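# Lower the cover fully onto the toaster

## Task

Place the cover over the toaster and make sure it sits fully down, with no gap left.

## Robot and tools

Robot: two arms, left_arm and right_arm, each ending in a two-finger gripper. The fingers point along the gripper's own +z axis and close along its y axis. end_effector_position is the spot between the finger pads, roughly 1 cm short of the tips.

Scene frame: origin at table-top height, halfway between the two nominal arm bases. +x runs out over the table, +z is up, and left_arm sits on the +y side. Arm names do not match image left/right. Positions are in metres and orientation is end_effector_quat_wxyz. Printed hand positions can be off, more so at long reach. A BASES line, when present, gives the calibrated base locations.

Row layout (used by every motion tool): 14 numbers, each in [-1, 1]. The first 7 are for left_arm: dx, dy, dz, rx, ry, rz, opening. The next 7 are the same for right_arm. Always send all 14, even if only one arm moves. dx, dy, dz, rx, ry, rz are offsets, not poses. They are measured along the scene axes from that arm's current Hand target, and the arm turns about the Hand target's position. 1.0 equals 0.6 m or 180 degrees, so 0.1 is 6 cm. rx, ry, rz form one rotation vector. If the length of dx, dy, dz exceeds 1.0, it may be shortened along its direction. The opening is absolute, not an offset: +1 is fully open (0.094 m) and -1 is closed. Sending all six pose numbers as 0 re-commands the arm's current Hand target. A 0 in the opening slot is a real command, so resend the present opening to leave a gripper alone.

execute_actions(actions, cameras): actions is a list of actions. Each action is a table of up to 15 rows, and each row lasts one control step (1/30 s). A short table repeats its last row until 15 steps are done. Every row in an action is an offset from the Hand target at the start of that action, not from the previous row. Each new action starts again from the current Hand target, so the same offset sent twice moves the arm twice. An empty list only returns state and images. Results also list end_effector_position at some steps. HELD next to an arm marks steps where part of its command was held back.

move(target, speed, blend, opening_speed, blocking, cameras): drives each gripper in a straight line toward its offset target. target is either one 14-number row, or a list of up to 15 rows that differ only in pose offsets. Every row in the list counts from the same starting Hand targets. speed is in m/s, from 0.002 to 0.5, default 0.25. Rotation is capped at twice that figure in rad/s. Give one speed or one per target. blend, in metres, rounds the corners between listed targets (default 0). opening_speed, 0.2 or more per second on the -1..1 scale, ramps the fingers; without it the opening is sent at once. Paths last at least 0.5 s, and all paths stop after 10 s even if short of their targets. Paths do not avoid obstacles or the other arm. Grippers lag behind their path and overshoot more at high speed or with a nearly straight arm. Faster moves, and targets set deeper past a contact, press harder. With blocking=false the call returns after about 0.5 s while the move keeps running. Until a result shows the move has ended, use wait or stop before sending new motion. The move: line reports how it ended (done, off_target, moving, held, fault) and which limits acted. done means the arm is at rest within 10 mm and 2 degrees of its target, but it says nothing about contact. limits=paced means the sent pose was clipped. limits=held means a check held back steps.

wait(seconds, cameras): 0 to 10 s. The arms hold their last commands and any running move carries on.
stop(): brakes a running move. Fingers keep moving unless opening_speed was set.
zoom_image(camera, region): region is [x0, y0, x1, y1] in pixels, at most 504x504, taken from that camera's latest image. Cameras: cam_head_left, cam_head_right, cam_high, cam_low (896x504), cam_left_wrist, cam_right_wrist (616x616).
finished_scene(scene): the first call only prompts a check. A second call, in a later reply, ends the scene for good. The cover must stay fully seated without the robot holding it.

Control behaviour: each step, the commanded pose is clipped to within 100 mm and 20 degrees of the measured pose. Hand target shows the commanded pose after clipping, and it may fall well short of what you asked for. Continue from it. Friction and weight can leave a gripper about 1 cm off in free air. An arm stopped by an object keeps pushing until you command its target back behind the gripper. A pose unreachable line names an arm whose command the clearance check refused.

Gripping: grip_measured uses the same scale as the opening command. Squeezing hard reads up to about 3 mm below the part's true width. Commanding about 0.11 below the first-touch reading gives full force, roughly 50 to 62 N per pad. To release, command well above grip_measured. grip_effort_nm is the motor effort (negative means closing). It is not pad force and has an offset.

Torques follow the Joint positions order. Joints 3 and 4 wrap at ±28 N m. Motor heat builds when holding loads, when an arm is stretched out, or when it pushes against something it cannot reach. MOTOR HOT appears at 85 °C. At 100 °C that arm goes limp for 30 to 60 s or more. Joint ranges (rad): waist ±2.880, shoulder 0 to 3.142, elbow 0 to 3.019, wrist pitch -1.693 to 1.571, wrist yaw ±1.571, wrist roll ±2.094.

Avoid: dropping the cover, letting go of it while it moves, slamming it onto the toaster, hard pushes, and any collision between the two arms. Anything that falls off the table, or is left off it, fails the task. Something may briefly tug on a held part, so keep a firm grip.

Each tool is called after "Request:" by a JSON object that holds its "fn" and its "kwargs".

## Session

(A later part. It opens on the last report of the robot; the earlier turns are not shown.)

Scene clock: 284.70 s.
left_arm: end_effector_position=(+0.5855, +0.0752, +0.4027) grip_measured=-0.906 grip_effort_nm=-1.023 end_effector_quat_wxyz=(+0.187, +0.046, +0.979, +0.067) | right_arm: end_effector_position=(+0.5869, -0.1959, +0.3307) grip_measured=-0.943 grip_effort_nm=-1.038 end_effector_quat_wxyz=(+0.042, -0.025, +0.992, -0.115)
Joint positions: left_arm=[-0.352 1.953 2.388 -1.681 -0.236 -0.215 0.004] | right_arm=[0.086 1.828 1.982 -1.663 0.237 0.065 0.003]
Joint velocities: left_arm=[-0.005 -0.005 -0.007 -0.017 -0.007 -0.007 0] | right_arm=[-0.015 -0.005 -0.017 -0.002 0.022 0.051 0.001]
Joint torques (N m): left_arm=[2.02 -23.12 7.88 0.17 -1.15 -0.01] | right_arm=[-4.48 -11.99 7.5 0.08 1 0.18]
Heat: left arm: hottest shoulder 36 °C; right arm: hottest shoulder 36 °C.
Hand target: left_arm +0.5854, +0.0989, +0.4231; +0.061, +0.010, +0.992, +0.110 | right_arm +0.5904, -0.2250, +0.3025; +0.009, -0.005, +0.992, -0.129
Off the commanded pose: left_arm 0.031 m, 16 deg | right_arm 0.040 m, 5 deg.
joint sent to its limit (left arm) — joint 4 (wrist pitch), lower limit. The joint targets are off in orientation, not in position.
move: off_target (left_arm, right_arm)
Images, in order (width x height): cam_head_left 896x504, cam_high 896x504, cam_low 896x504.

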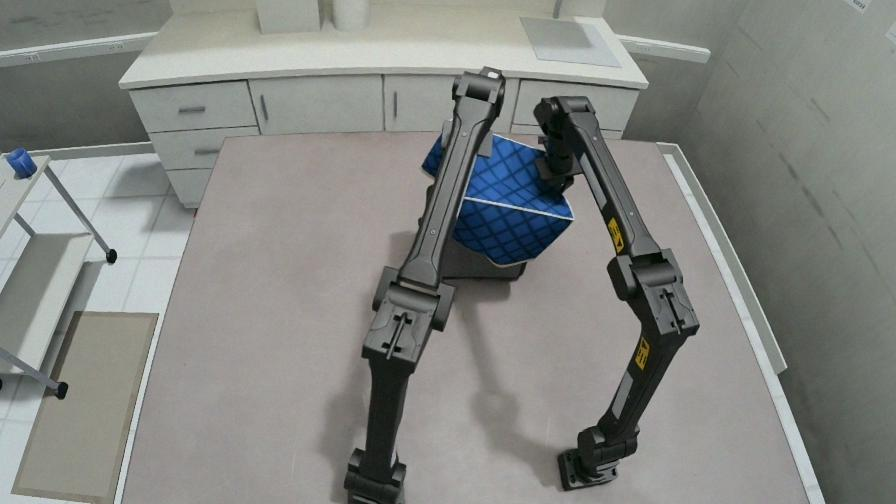

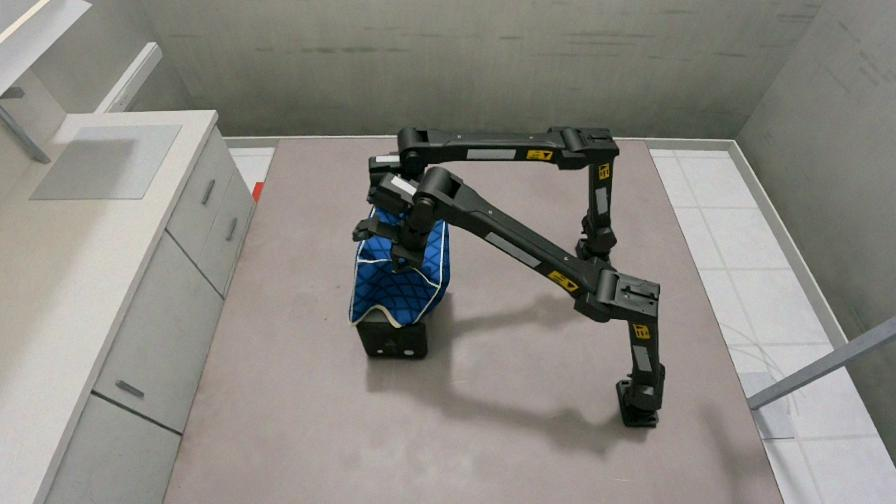

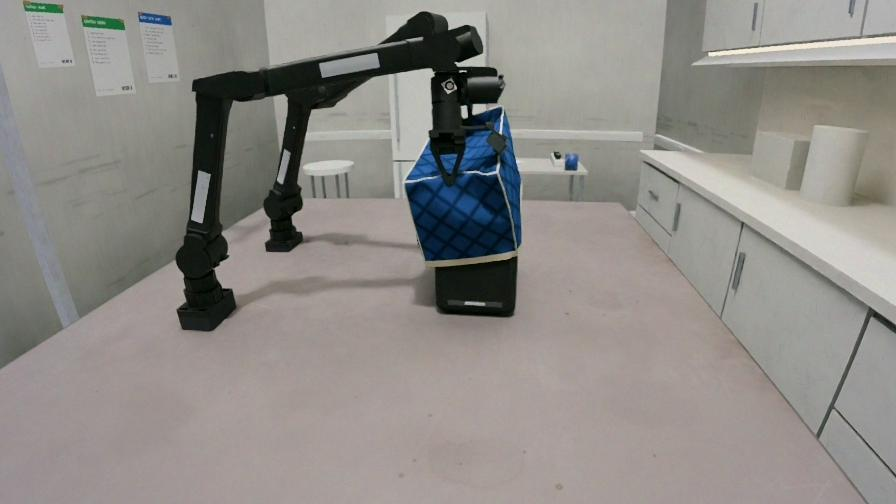

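Request:
{"fn": "move", "kwargs": {"target": [0,0.08,0,0,0,0,-1, 0,0.055,-0.05,0,0,0,-1], "speed": 0.1}}

Request:
{"fn": "zoom_image", "kwargs": {"camera": "cam_high", "region": [300, 150, 520, 380]}}

Request:
{"fn": "zoom_image", "kwargs": {"camera": "cam_head_right", "region": [370, 90, 600, 300]}}

Scene clock: 292.53 s.
left_arm: end_effector_position=(+0.5866, +0.0921, +0.3828) grip_measured=-0.906 grip_effort_nm=-1.028 end_effector_quat_wxyz=(+0.161, +0.054, +0.983, +0.071) | right_arm: end_effector_position=(+0.5881, -0.1791, +0.3077) grip_measured=-0.943 grip_effort_nm=-1.028 end_effector_quat_wxyz=(+0.045, -0.013, +0.992, -0.113)
Joint positions: left_arm=[-0.323 1.953 2.343 -1.681 -0.22 -0.177 0.004] | right_arm=[0.115 1.828 1.921 -1.605 0.237 0.119 0.003]
Joint velocities: left_arm=[-0.015 0.005 -0.002 -0.027 -0.037 0.037 -0.002] | right_arm=[-0.015 -0.005 0.027 -0.007 0.066 -0.051 0]
Joint torques (N m): left_arm=[5.3 -26.58 7.94 0.09 -1.27 0.16] | right_arm=[-2.26 -11.52 6.9 0.14 0.97 0.22]
Heat: left arm: hottest shoulder 36 °C; right arm: hottest shoulder 36 °C.
Hand target: left_arm +0.5856, +0.1469, +0.4239; +0.062, +0.009, +0.992, +0.110 | right_arm +0.5897, -0.1919, +0.2723; +0.009, -0.005, +0.992, -0.128
Off the commanded pose: left_arm 0.068 m, 13 deg | right_arm 0.038 m, 5 deg.
joint sent to its limit (left arm) — joint 4 (wrist pitch), lower limit. The joint targets are off in position and orientation.
move: off_target (left_arm, right_arm)

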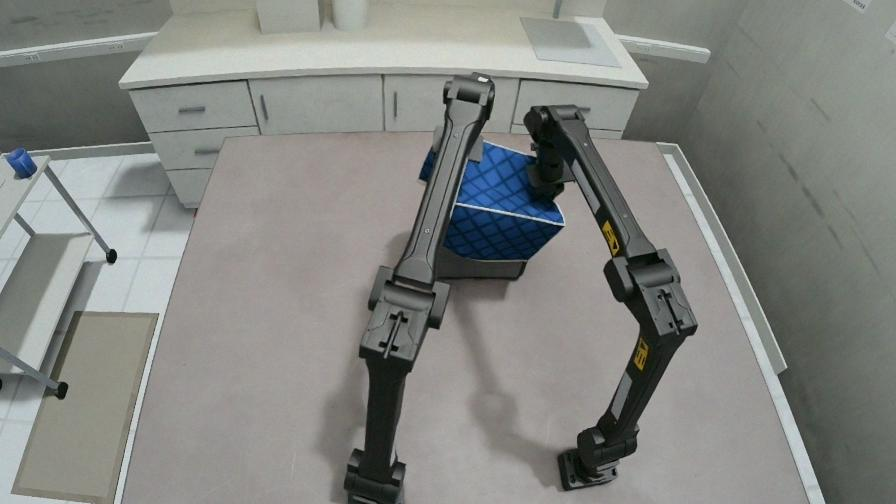

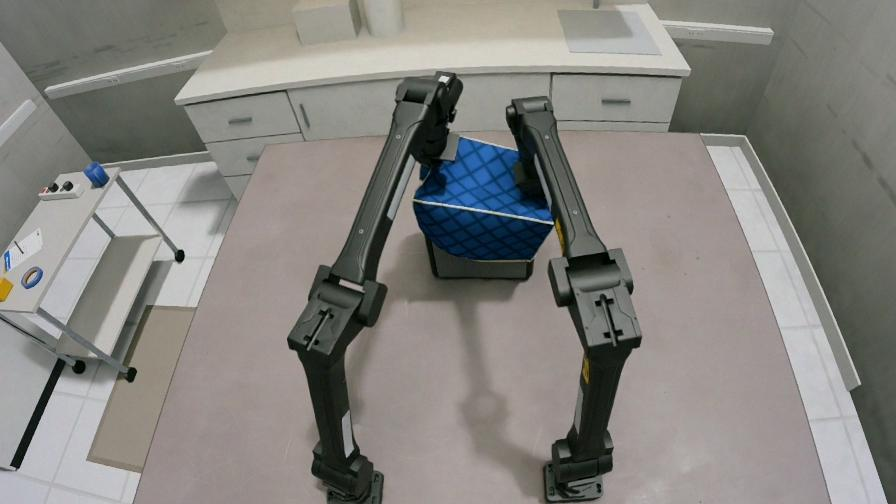

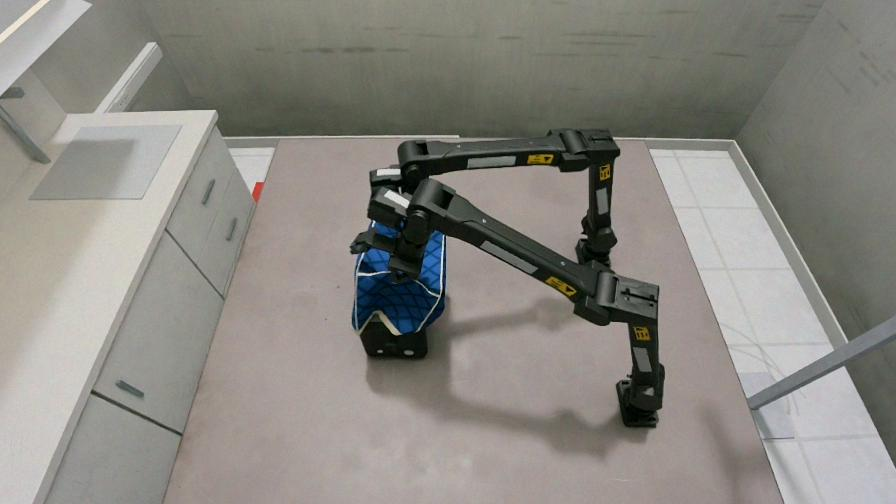

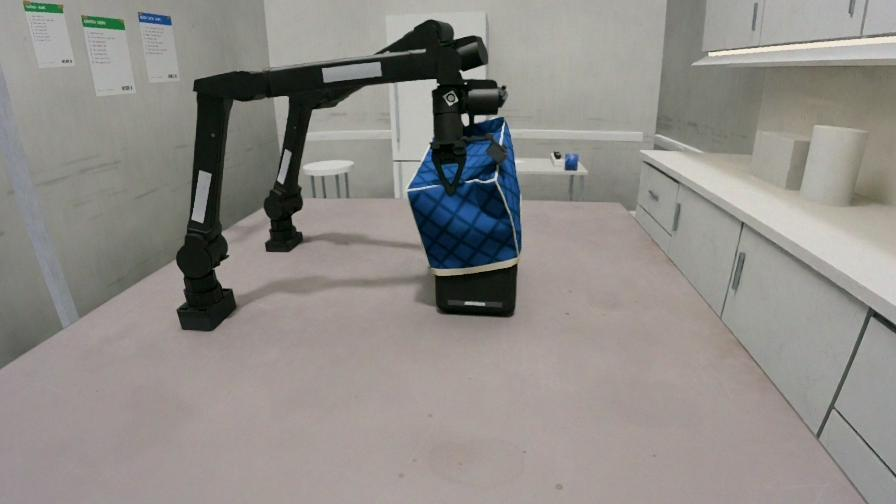

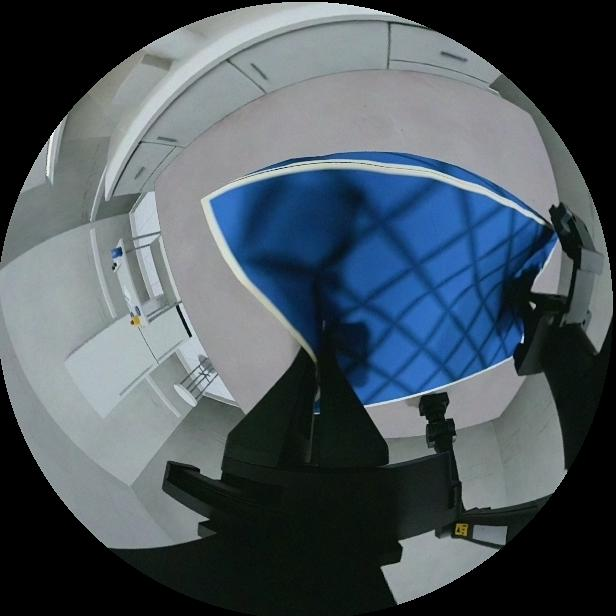

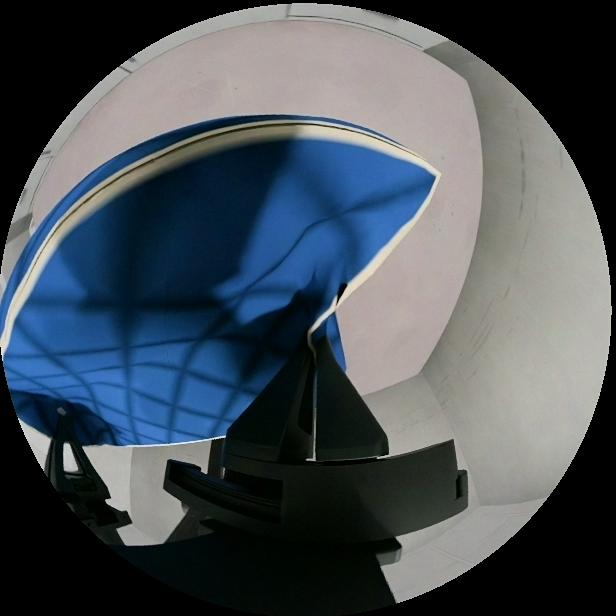

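Scaled by 2.191.

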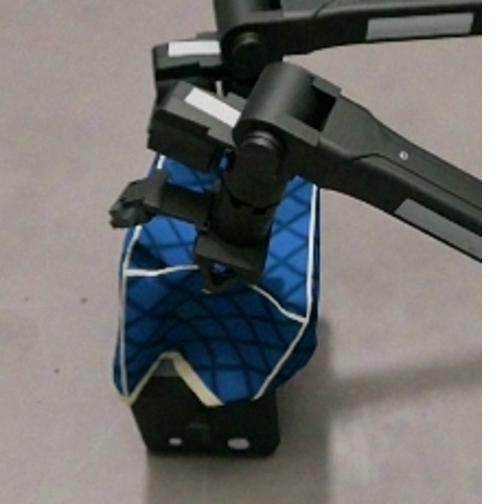

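Scaled by 2.191.

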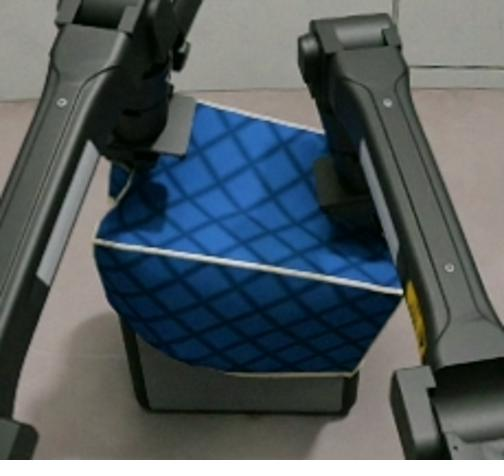

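Request:
{"fn": "move", "kwargs": {"target": [0,0.0,0.03,0.25,0,0,-1, 0,0.02,0,0,0,0,-1], "speed": 0.13, "cameras": ["cam_high","cam_left_wrist","cam_head_right"]}}

Request:
{"fn": "zoom_image", "kwargs": {"camera": "cam_high", "region": [300, 150, 520, 380]}}

Scene clock: 300.13 s.
left_arm: end_effector_position=(+0.5814, +0.0987, +0.3948) grip_measured=-0.906 grip_effort_nm=-1.018 end_effector_quat_wxyz=(+0.195, +0.103, +0.919, +0.325) | right_arm: end_effector_position=(+0.5871, -0.1673, +0.3076) grip_measured=-0.943 grip_effort_nm=-1.038 end_effector_quat_wxyz=(+0.047, -0.016, +0.993, -0.110)
Joint positions: left_arm=[-0.442 1.952 2.269 -1.681 -0.756 -0.131 0.004] | right_arm=[0.134 1.828 1.921 -1.604 0.233 0.131 0.003]
Joint velocities: left_arm=[-0.024 -0.015 0.002 -0.002 -0.007 -0.022 0] | right_arm=[-0.005 -0.015 -0.012 -0.002 0.007 0.007 0]
Joint torques (N m): left_arm=[4.13 -24.59 8.77 -0.02 -2.89 0.16] | right_arm=[-2.67 -11.58 7.21 -0.08 1.07 0.25]
Heat: left arm: hottest shoulder 36 °C; right arm: hottest shoulder 35 °C.
Hand target: left_arm +0.5811, +0.1453, +0.4337; +0.212, +0.071, +0.908, +0.354 (last step not sent: back at the drive's target) | right_arm +0.5868, -0.1827, +0.2748; +0.010, -0.006, +0.992, -0.127 (last step not sent: back at the drive's target)
Off the commanded pose: left_arm 0.068 m, 26 deg | right_arm 0.037 m, 5 deg.
move: held (left_arm, right_arm; a check stopped the path); limits=held
pose unreachable (left arm): on one or more control steps of this call, first in action 0 (counted from 0), this arm could not follow its commanded pose, so it was not sent that pose on those steps. On the call's last step it was still not sent that pose. It may still have moved: this result reports where it is.
cause: moving toward the commanded pose would bring a part of the arm too close to another arm (this arm's wrist (the part past joint 4) and the right arm's wrist (the part past joint 4), along the way the arms are being sent, or toward where that arm still pushes).
pose unreachable (right arm): on one or more control steps of this call, first in action 0 (counted from 0), this arm could not follow its commanded pose, so it was not sent that pose on those steps. On the call's last step it was still not sent that pose. It may still have moved: this result reports where it is.
cause: moving toward the commanded pose would bring a part of the arm too close to another arm (this arm's wrist (the part past joint 4) and the left arm's wrist (the part past joint 4), along the way the arms are being sent, or toward where that arm still pushes).
Images, in order (width x height): cam_head_right 896x504, cam_high 896x504, cam_left_wrist 616x616.

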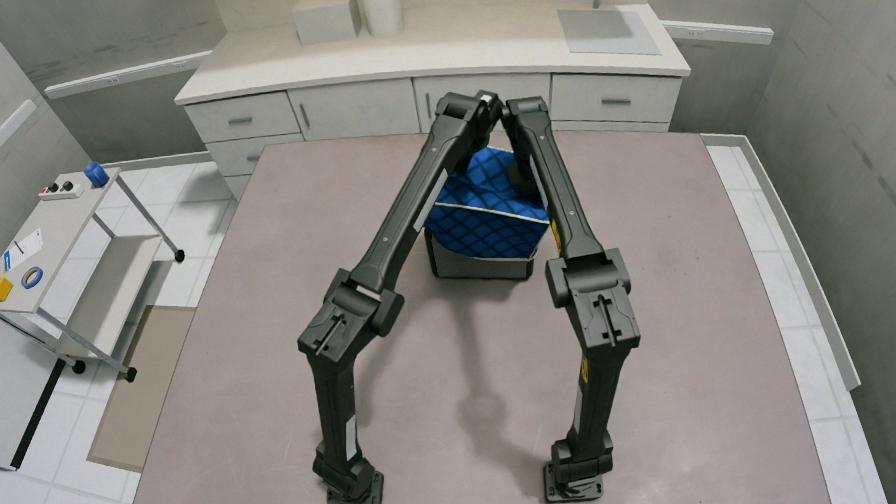

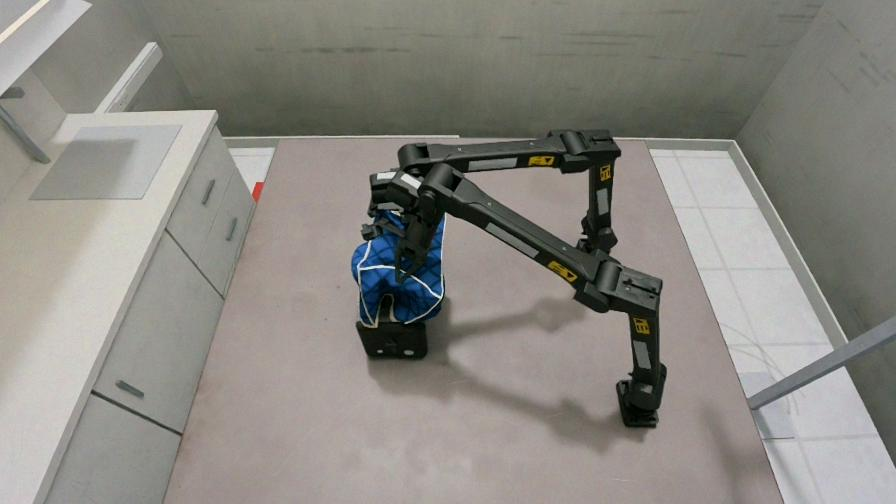

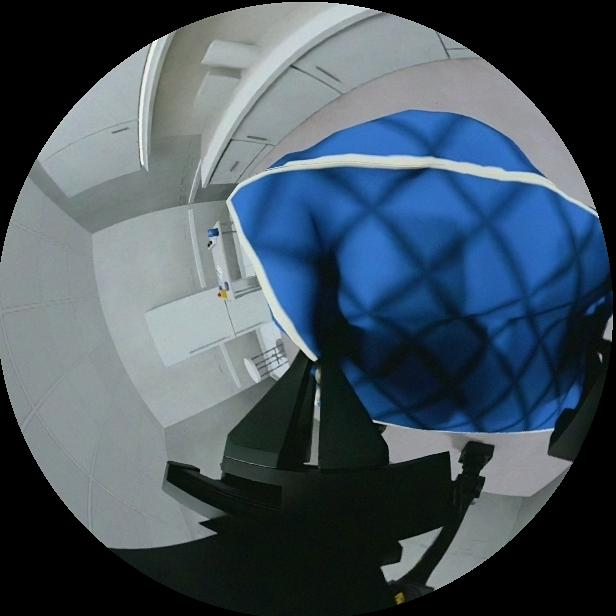

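Scaled by 2.191.

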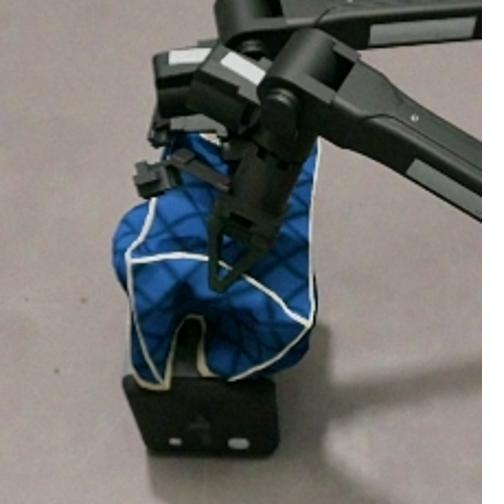

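Request:
{"fn": "move", "kwargs": {"target": [[0,0.02,0.05,-0.08,0,0,-1, 0,0,0,0,0,0,-1],[0,0.08,0.12,-0.08,0,0,-1, 0,0,0,0,0,0,-1]], "speed": 0.13, "cameras": ["cam_high","cam_left_wrist","cam_head_right"]}}

Request:
{"fn": "zoom_image", "kwargs": {"camera": "cam_high", "region": [300, 150, 520, 380]}}

Scene clock: 306.10 s.
left_arm: end_effector_position=(+0.5805, +0.0955, +0.3914) grip_measured=-0.906 grip_effort_nm=-1.038 end_effector_quat_wxyz=(+0.192, +0.106, +0.924, +0.314) | right_arm: end_effector_position=(+0.5871, -0.1673, +0.3075) grip_measured=-0.943 grip_effort_nm=-1.038 end_effector_quat_wxyz=(+0.047, -0.016, +0.993, -0.110)
Joint positions: left_arm=[-0.442 1.952 2.268 -1.681 -0.73 -0.13 0.004] | right_arm=[0.134 1.828 1.921 -1.604 0.233 0.131 0.003]
Joint velocities: left_arm=[0.005 -0.005 0.002 -0.002 -0.081 0.022 0] | right_arm=[-0.005 0.005 0.017 -0.007 -0.051 -0.007 0]
Joint torques (N m): left_arm=[4.84 -26.46 9.14 0.02 -2 0.11] | right_arm=[-2.49 -11.87 7.06 -0.18 1.06 0.25]
Heat: left arm: hottest shoulder 36 °C; right arm: hottest shoulder 35 °C.
Hand target: left_arm +0.5775, +0.1460, +0.4384; +0.215, +0.065, +0.917, +0.330 (last step not sent: back at the drive's target) | right_arm +0.5858, -0.1824, +0.2759; +0.010, -0.007, +0.992, -0.127 (last step not sent: back at the drive's target)
Off the commanded pose: left_arm 0.150 m, 12 deg | right_arm 0.036 m, 5 deg.
previous command not reached (right arm): moving toward its pose would have brought a part of the arm too close to another arm.
held back during your reply time or a wait (left arm), on 90 control steps: a part of the arm was too close to another arm, or the arm's last command would have brought one too close.
move: held (left_arm, right_arm; a check stopped the path); path passed 0 of 2 targets; limits=held
pose unreachable (left arm): on one or more control steps of this call, first in action 0 (counted from 0), this arm could not follow its commanded pose, so it was not sent that pose on those steps. On the call's last step it was still not sent that pose. It may still have moved: this result reports where it is.
cause: moving toward the commanded pose would bring a part of the arm too close to another arm (this arm's wrist (the part past joint 4) and the right arm's wrist (the part past joint 4)).
pose unreachable (right arm): on one or more control steps of this call, first in action 0 (counted from 0), this arm could not follow its commanded pose, so it was not sent that pose on those steps. On the call's last step it was still not sent that pose. It may still have moved: this result reports where it is.
cause: moving toward the commanded pose would bring a part of the arm too close to another arm (this arm's wrist (the part past joint 4) and the left arm's wrist (the part past joint 4), where that arm would come to rest).
Images, in order (width x height): cam_head_right 896x504, cam_high 896x504, cam_left_wrist 616x616.

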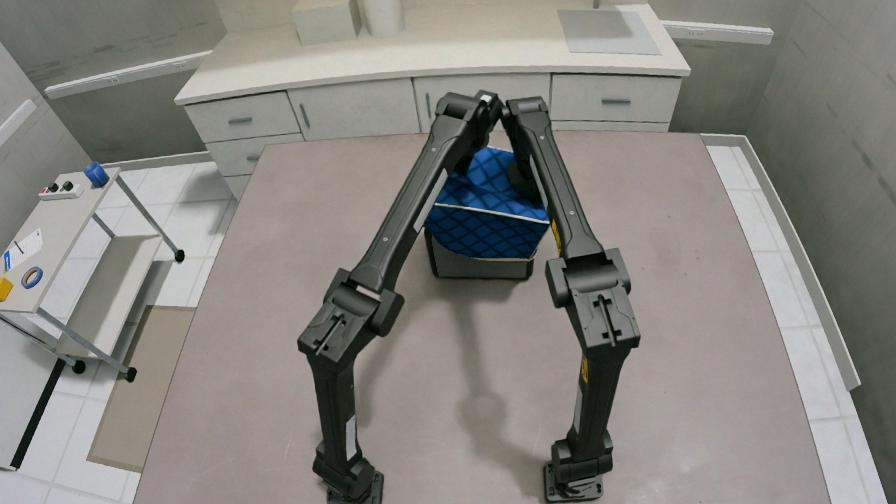

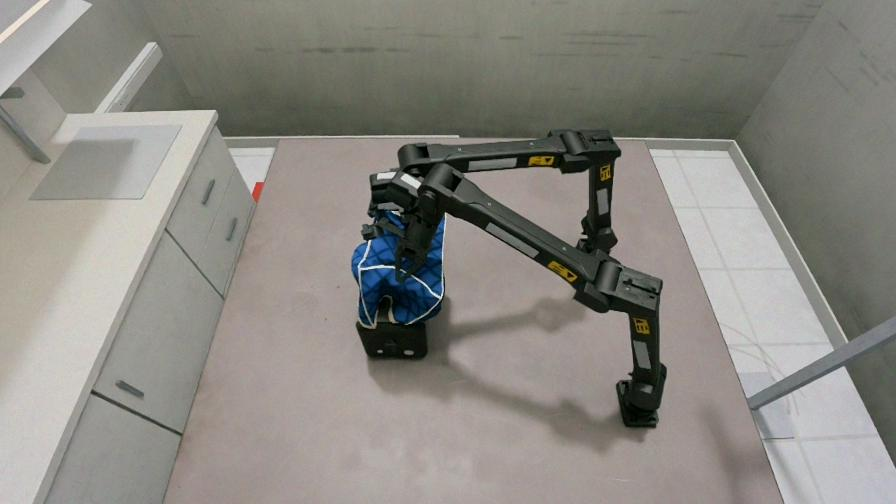

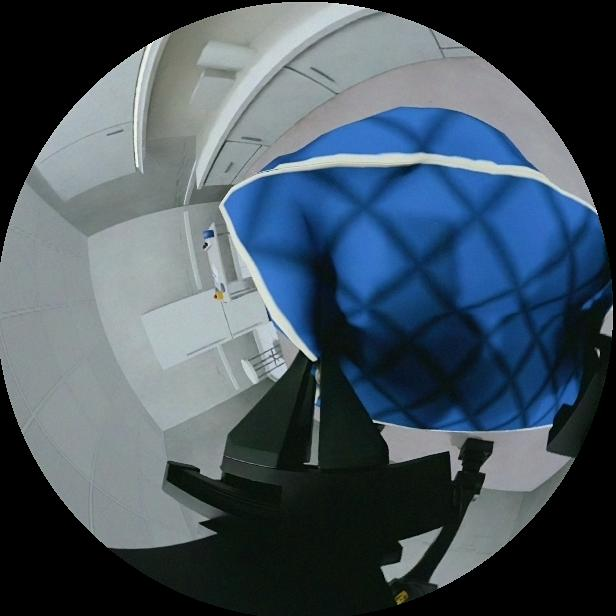

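Scaled by 2.191.

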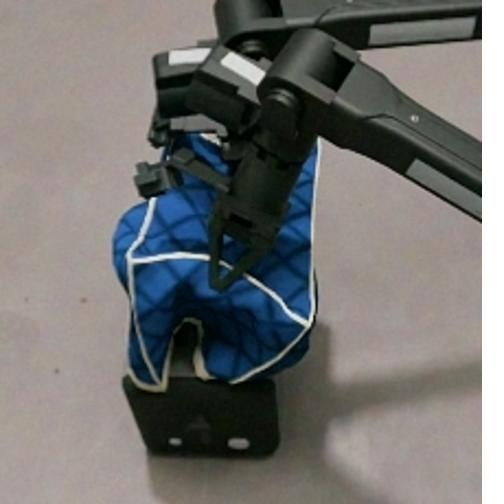

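Request:
{"fn": "move", "kwargs": {"target": [0,0,0,-0.18,0,0,-1, 0,-0.05,0,0,0,0,-1], "speed": 0.3, "cameras": []}}

Request:
{"fn": "move", "kwargs": {"target": [0,0.02,0.1,0,0,0,-1, 0,0,0,0,0,0,-1], "speed": 0.13, "cameras": ["cam_high","cam_low","cam_head_right"]}}

Request:
{"fn": "zoom_image", "kwargs": {"camera": "cam_high", "region": [300, 150, 520, 380]}}

Scene clock: 314.73 s.
left_arm: end_effector_position=(+0.5752, +0.0912, +0.3884) grip_measured=-0.906 grip_effort_nm=-1.033 end_effector_quat_wxyz=(+0.177, +0.049, +0.981, +0.054) | right_arm: end_effector_position=(+0.5862, -0.1784, +0.3013) grip_measured=-0.943 grip_effort_nm=-1.033 end_effector_quat_wxyz=(+0.040, -0.019, +0.993, -0.114)
Joint positions: left_arm=[-0.324 1.881 2.242 -1.613 -0.196 -0.187 0.004] | right_arm=[0.117 1.828 1.905 -1.598 0.237 0.11 0.003]
Joint velocities: left_arm=[0.005 -0.005 -0.002 -0.007 0.022 -0.066 0] | right_arm=[-0.015 -0.015 0.007 -0.002 -0.095 0.007 0]
Joint torques (N m): left_arm=[5.25 -26.05 8.34 0.84 -1.27 -0.04] | right_arm=[-5.01 -13.04 6.58 0.16 0.91 -0.1]
Heat: left arm: hottest shoulder 37 °C; right arm: hottest shoulder 34 °C.
Hand target: left_arm +0.5773, +0.1454, +0.4392; +0.223, +0.003, +0.973, +0.061 | right_arm +0.5859, -0.2125, +0.2760; +0.010, -0.007, +0.992, -0.127
Off the commanded pose: left_arm 0.074 m, 8 deg | right_arm 0.042 m, 4 deg.
held back during your reply time or a wait (left arm), on 90 control steps: a part of the arm was too close to another arm, or the arm's last command would have brought one too close.
held back during your reply time or a wait (right arm), on 90 control steps: a part of the arm was too close to another arm, or the arm's last command would have brought one too close.
led back after a hold (left arm): the arm was led back toward your command in small steps, so it may still be short of it.
move: off_target (left_arm, right_arm); limits=held
pose unreachable (left arm): on one or more control steps of this call, first in action 0 (counted from 0), this arm could not follow its commanded pose, so it was not sent that pose on those steps. It may still have moved: this result reports where it is.
cause: moving toward the commanded pose would bring a part of the arm too close to another arm (this arm's wrist (the part past joint 4) and the right arm's wrist (the part past joint 4)).
pose unreachable (right arm): on one or more control steps of this call, first in action 0 (counted from 0), this arm could not follow its commanded pose, so it was not sent that pose on those steps. It may still have moved: this result reports where it is.
cause: moving toward the commanded pose would bring a part of the arm too close to another arm (this arm's wrist (the part past joint 4) and the left arm's wrist (the part past joint 4), where that arm would come to rest).
No camera images: "cameras" was empty.

Scene clock: 315.90 s.
left_arm: end_effector_position=(+0.5702, +0.0883, +0.4178) grip_measured=-0.906 grip_effort_nm=-1.028 end_effector_quat_wxyz=(+0.186, +0.049, +0.981, +0.038) | right_arm: end_effector_position=(+0.5862, -0.1778, +0.3012) grip_measured=-0.943 grip_effort_nm=-1.043 end_effector_quat_wxyz=(+0.040, -0.020, +0.993, -0.112)
Joint positions: left_arm=[-0.324 1.89 2.337 -1.674 -0.17 -0.189 0.004] | right_arm=[0.117 1.828 1.905 -1.598 0.233 0.106 0.003]
Joint velocities: left_arm=[-0.015 -0.015 0.002 0.007 -0.007 0.007 0.001] | right_arm=[-0.015 -0.024 0.007 0.012 -0.037 0.037 0]
Joint torques (N m): left_arm=[6.18 -24.82 13.53 -0.05 -2.13 0.16] | right_arm=[-5.13 -12.92 6.58 0.23 1.03 -0.05]
Heat: left arm: hottest shoulder 37 °C; right arm: hottest shoulder 34 °C.
Hand target: left_arm +0.5770, +0.1517, +0.4938; +0.223, +0.003, +0.973, +0.061 | right_arm +0.5859, -0.2125, +0.2760; +0.010, -0.007, +0.992, -0.127
Off the commanded pose: left_arm 0.107 m, 7 deg; position clipped | right_arm 0.043 m, 4 deg.
joint sent to its limit (left arm) — joint 4 (wrist pitch), lower limit. The joint targets are off in position and orientation.
move: off_target (left_arm, right_arm); limits=paced
Images, in order (width x height): cam_head_right 896x504, cam_high 896x504, cam_low 896x504.

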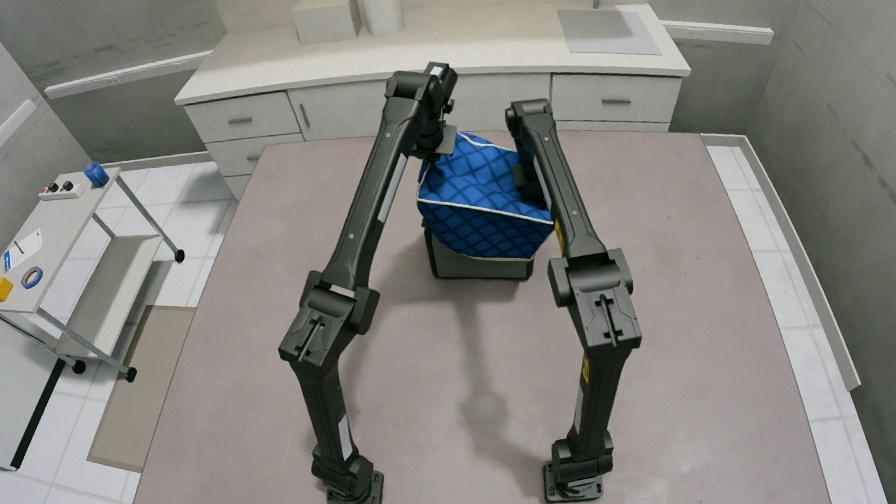

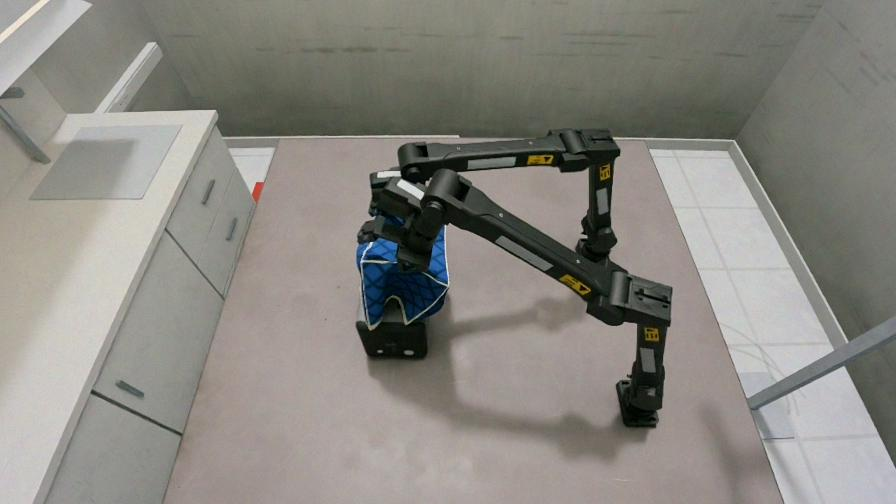

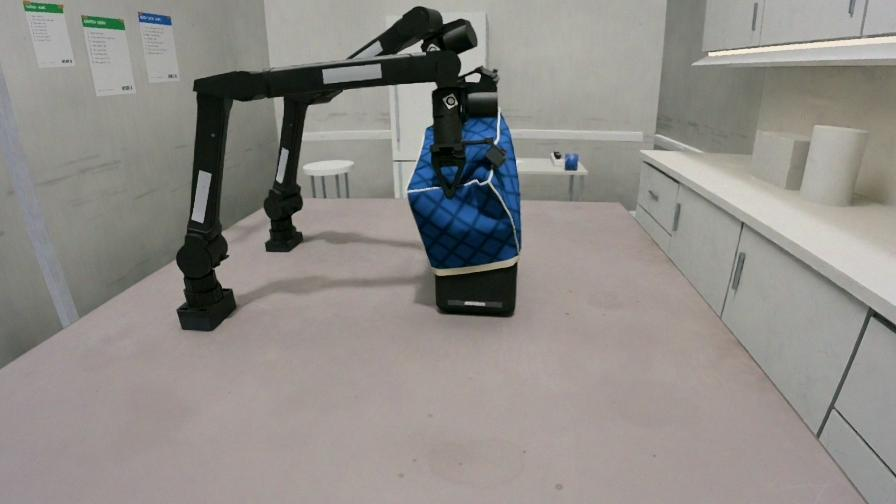

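Scaled by 2.191.

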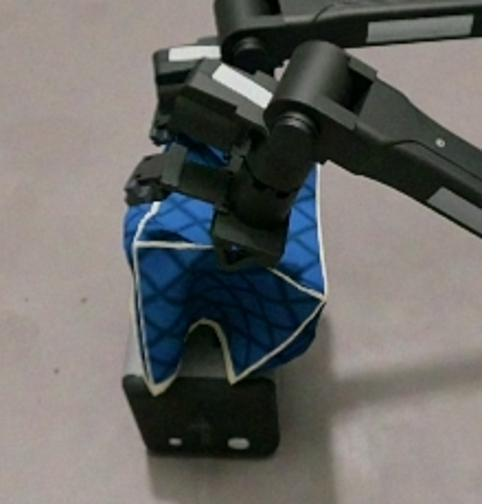

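Request:
{"fn": "move", "kwargs": {"target": [[0,0.02,0.08,0,0,0,-1, 0,0.03,0,0,0,0,-1],[0.01,0.1,0.08,0,0,0,-1, 0,0.08,0,0,0,0,-1]], "speed": 0.13, "cameras": ["cam_high","cam_low","cam_head_right"]}}

Request:
{"fn": "zoom_image", "kwargs": {"camera": "cam_high", "region": [300, 150, 520, 380]}}

Scene clock: 322.67 s.
left_arm: end_effector_position=(+0.5734, +0.0970, +0.4229) grip_measured=-0.906 grip_effort_nm=-1.033 end_effector_quat_wxyz=(+0.190, +0.052, +0.980, +0.041) | right_arm: end_effector_position=(+0.5815, -0.1602, +0.3014) grip_measured=-0.943 grip_effort_nm=-1.028 end_effector_quat_wxyz=(+0.039, -0.014, +0.992, -0.116)
Joint positions: left_arm=[-0.309 1.893 2.353 -1.679 -0.171 -0.167 0.004] | right_arm=[0.15 1.828 1.905 -1.61 0.242 0.155 0.003]
Joint velocities: left_arm=[-0.005 -0.015 -0.002 -0.002 -0.007 -0.022 -0.001] | right_arm=[-0.005 -0.005 0.017 0.002 -0.037 -0.022 -0.001]
Joint torques (N m): left_arm=[6.71 -25.11 12.82 0.17 -1.76 0.16] | right_arm=[-1.44 -11.28 9.55 -0.38 0.67 0.33]
Heat: left arm: hottest shoulder 37 °C; right arm: hottest shoulder 34 °C.
Hand target: left_arm +0.5793, +0.1655, +0.4953; +0.224, +0.003, +0.973, +0.061 | right_arm +0.5857, -0.1644, +0.2759; +0.010, -0.007, +0.992, -0.126
Off the commanded pose: left_arm 0.165 m, 7 deg; position clipped | right_arm 0.026 m, 4 deg.
joint sent to its limit (left arm) — joint 4 (wrist pitch), lower limit. The joint targets are off in position and orientation.
move: off_target (left_arm, right_arm); limits=paced
Images, in order (width x height): cam_head_right 896x504, cam_high 896x504, cam_low 896x504.

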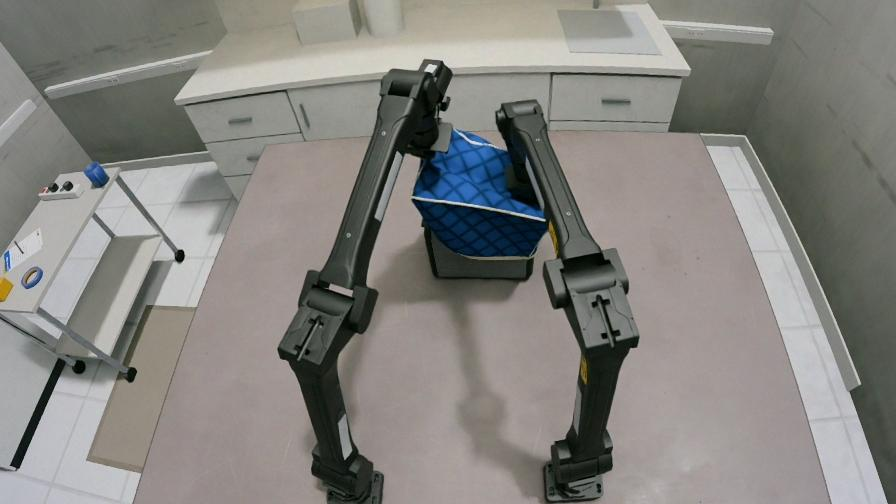

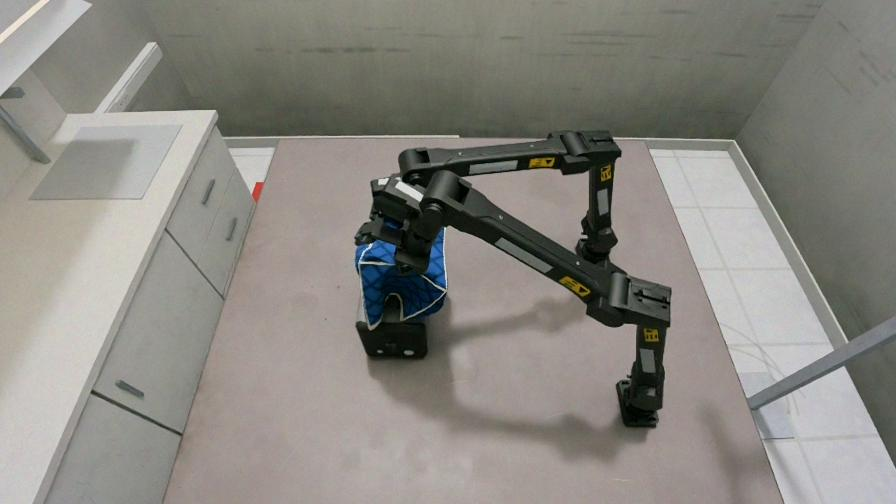

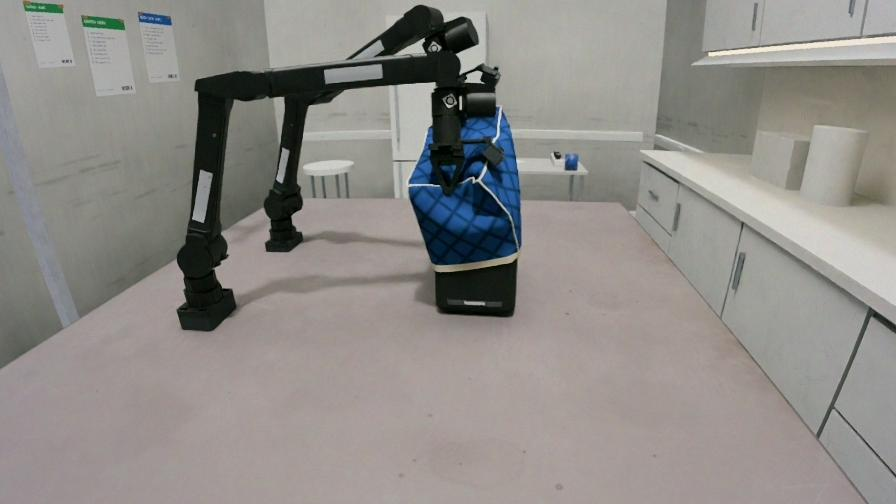

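Scaled by 2.191.

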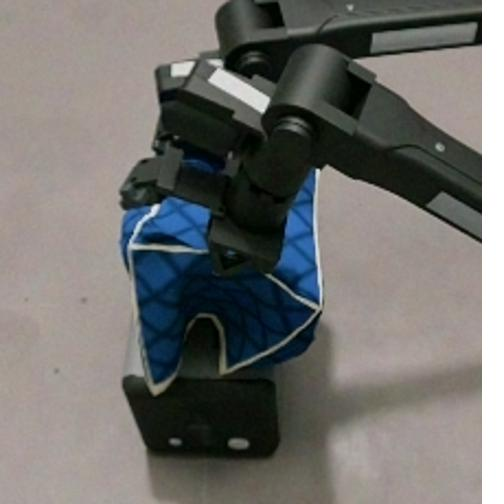

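Request:
{"fn": "move", "kwargs": {"target": [[0,0.02,-0.01,0,0,0,-1, 0,0.0,0.09,0,0,0,-1],[0.01,0.06,-0.02,0,0,0,-1, 0,0.05,0.09,0,0,0,-1]], "speed": 0.13, "cameras": ["cam_high","cam_low","cam_head_right"]}}

Request:
{"fn": "zoom_image", "kwargs": {"camera": "cam_high", "region": [300, 150, 520, 380]}}

Scene clock: 329.83 s.
left_arm: end_effector_position=(+0.5823, +0.1385, +0.4221) grip_measured=-0.906 grip_effort_nm=-1.023 end_effector_quat_wxyz=(+0.183, +0.046, +0.981, +0.041) | right_arm: end_effector_position=(+0.5777, -0.1279, +0.3282) grip_measured=-0.943 grip_effort_nm=-1.038 end_effector_quat_wxyz=(+0.052, -0.026, +0.992, -0.113)
Joint positions: left_arm=[-0.235 1.893 2.353 -1.681 -0.145 -0.11 0.004] | right_arm=[0.207 1.828 1.975 -1.665 0.243 0.186 0.003]
Joint velocities: left_arm=[-0.005 -0.005 0.007 -0.002 0.051 -0.022 0] | right_arm=[-0.005 -0.015 -0.022 0.007 0.007 -0.066 0]
Joint torques (N m): left_arm=[6.12 -24.06 12.18 0.34 -1.64 0.16] | right_arm=[-1.96 -13.33 12.29 -0.21 0.59 0.31]
Heat: left arm: hottest shoulder 37 °C; right arm: hottest shoulder 34 °C.
Hand target: left_arm +0.5855, +0.2016, +0.4840; +0.224, +0.003, +0.973, +0.061 | right_arm +0.5864, -0.1342, +0.3300; +0.009, -0.007, +0.992, -0.125
Off the commanded pose: left_arm 0.088 m, 7 deg | right_arm 0.010 m, 5 deg.
joint sent to its limit (left arm) — joint 4 (wrist pitch), lower limit. The joint targets are off in position, not in orientation.
joint sent to its limit (right arm) — joint 4 (wrist pitch), lower limit. The joint targets are off in orientation, not in position.
move: off_target (left_arm, right_arm); limits=paced
Images, in order (width x height): cam_head_right 896x504, cam_high 896x504, cam_low 896x504.

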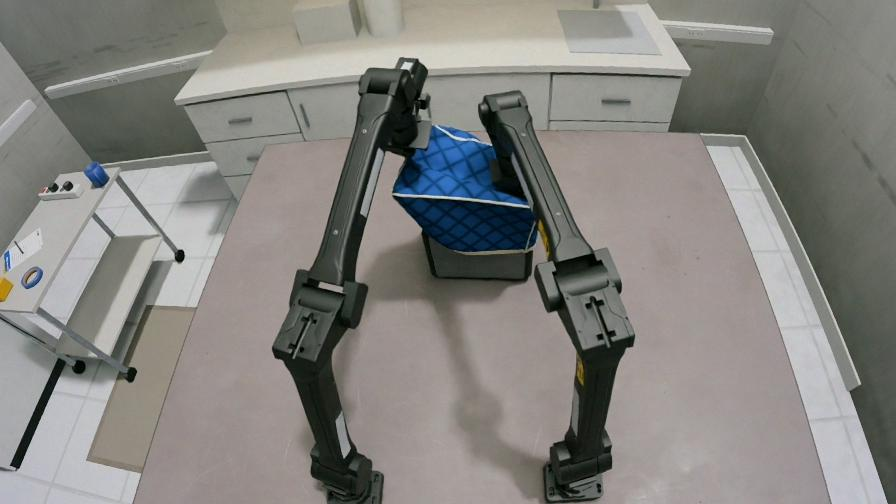

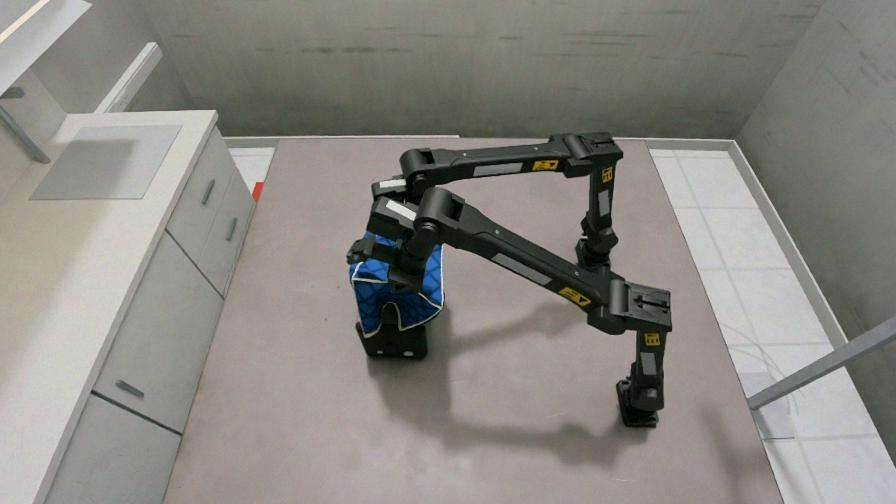

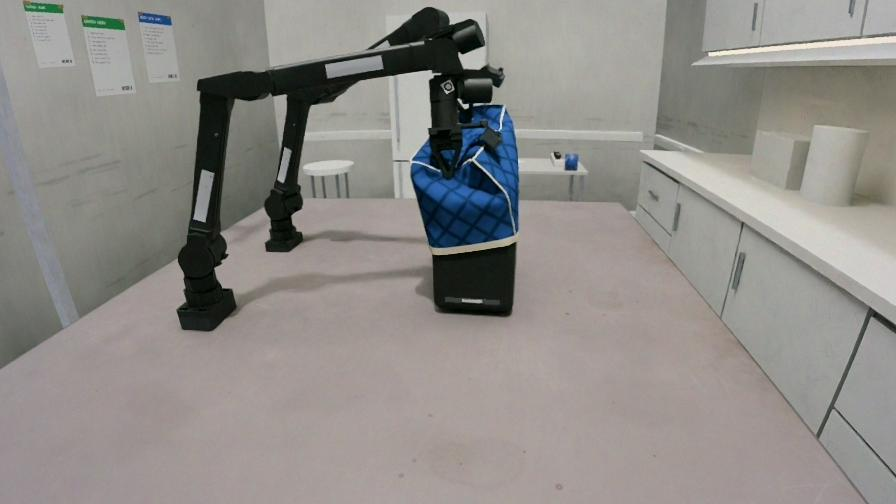

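Scaled by 2.191.

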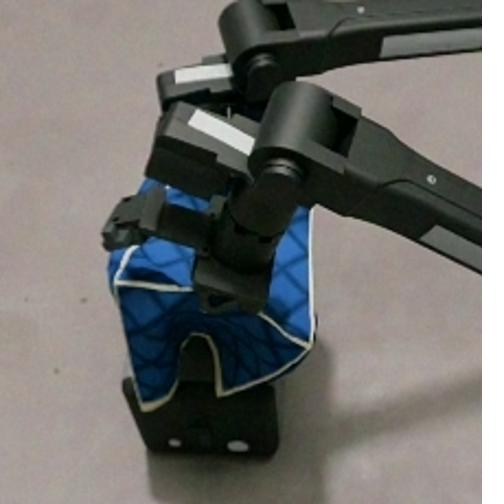

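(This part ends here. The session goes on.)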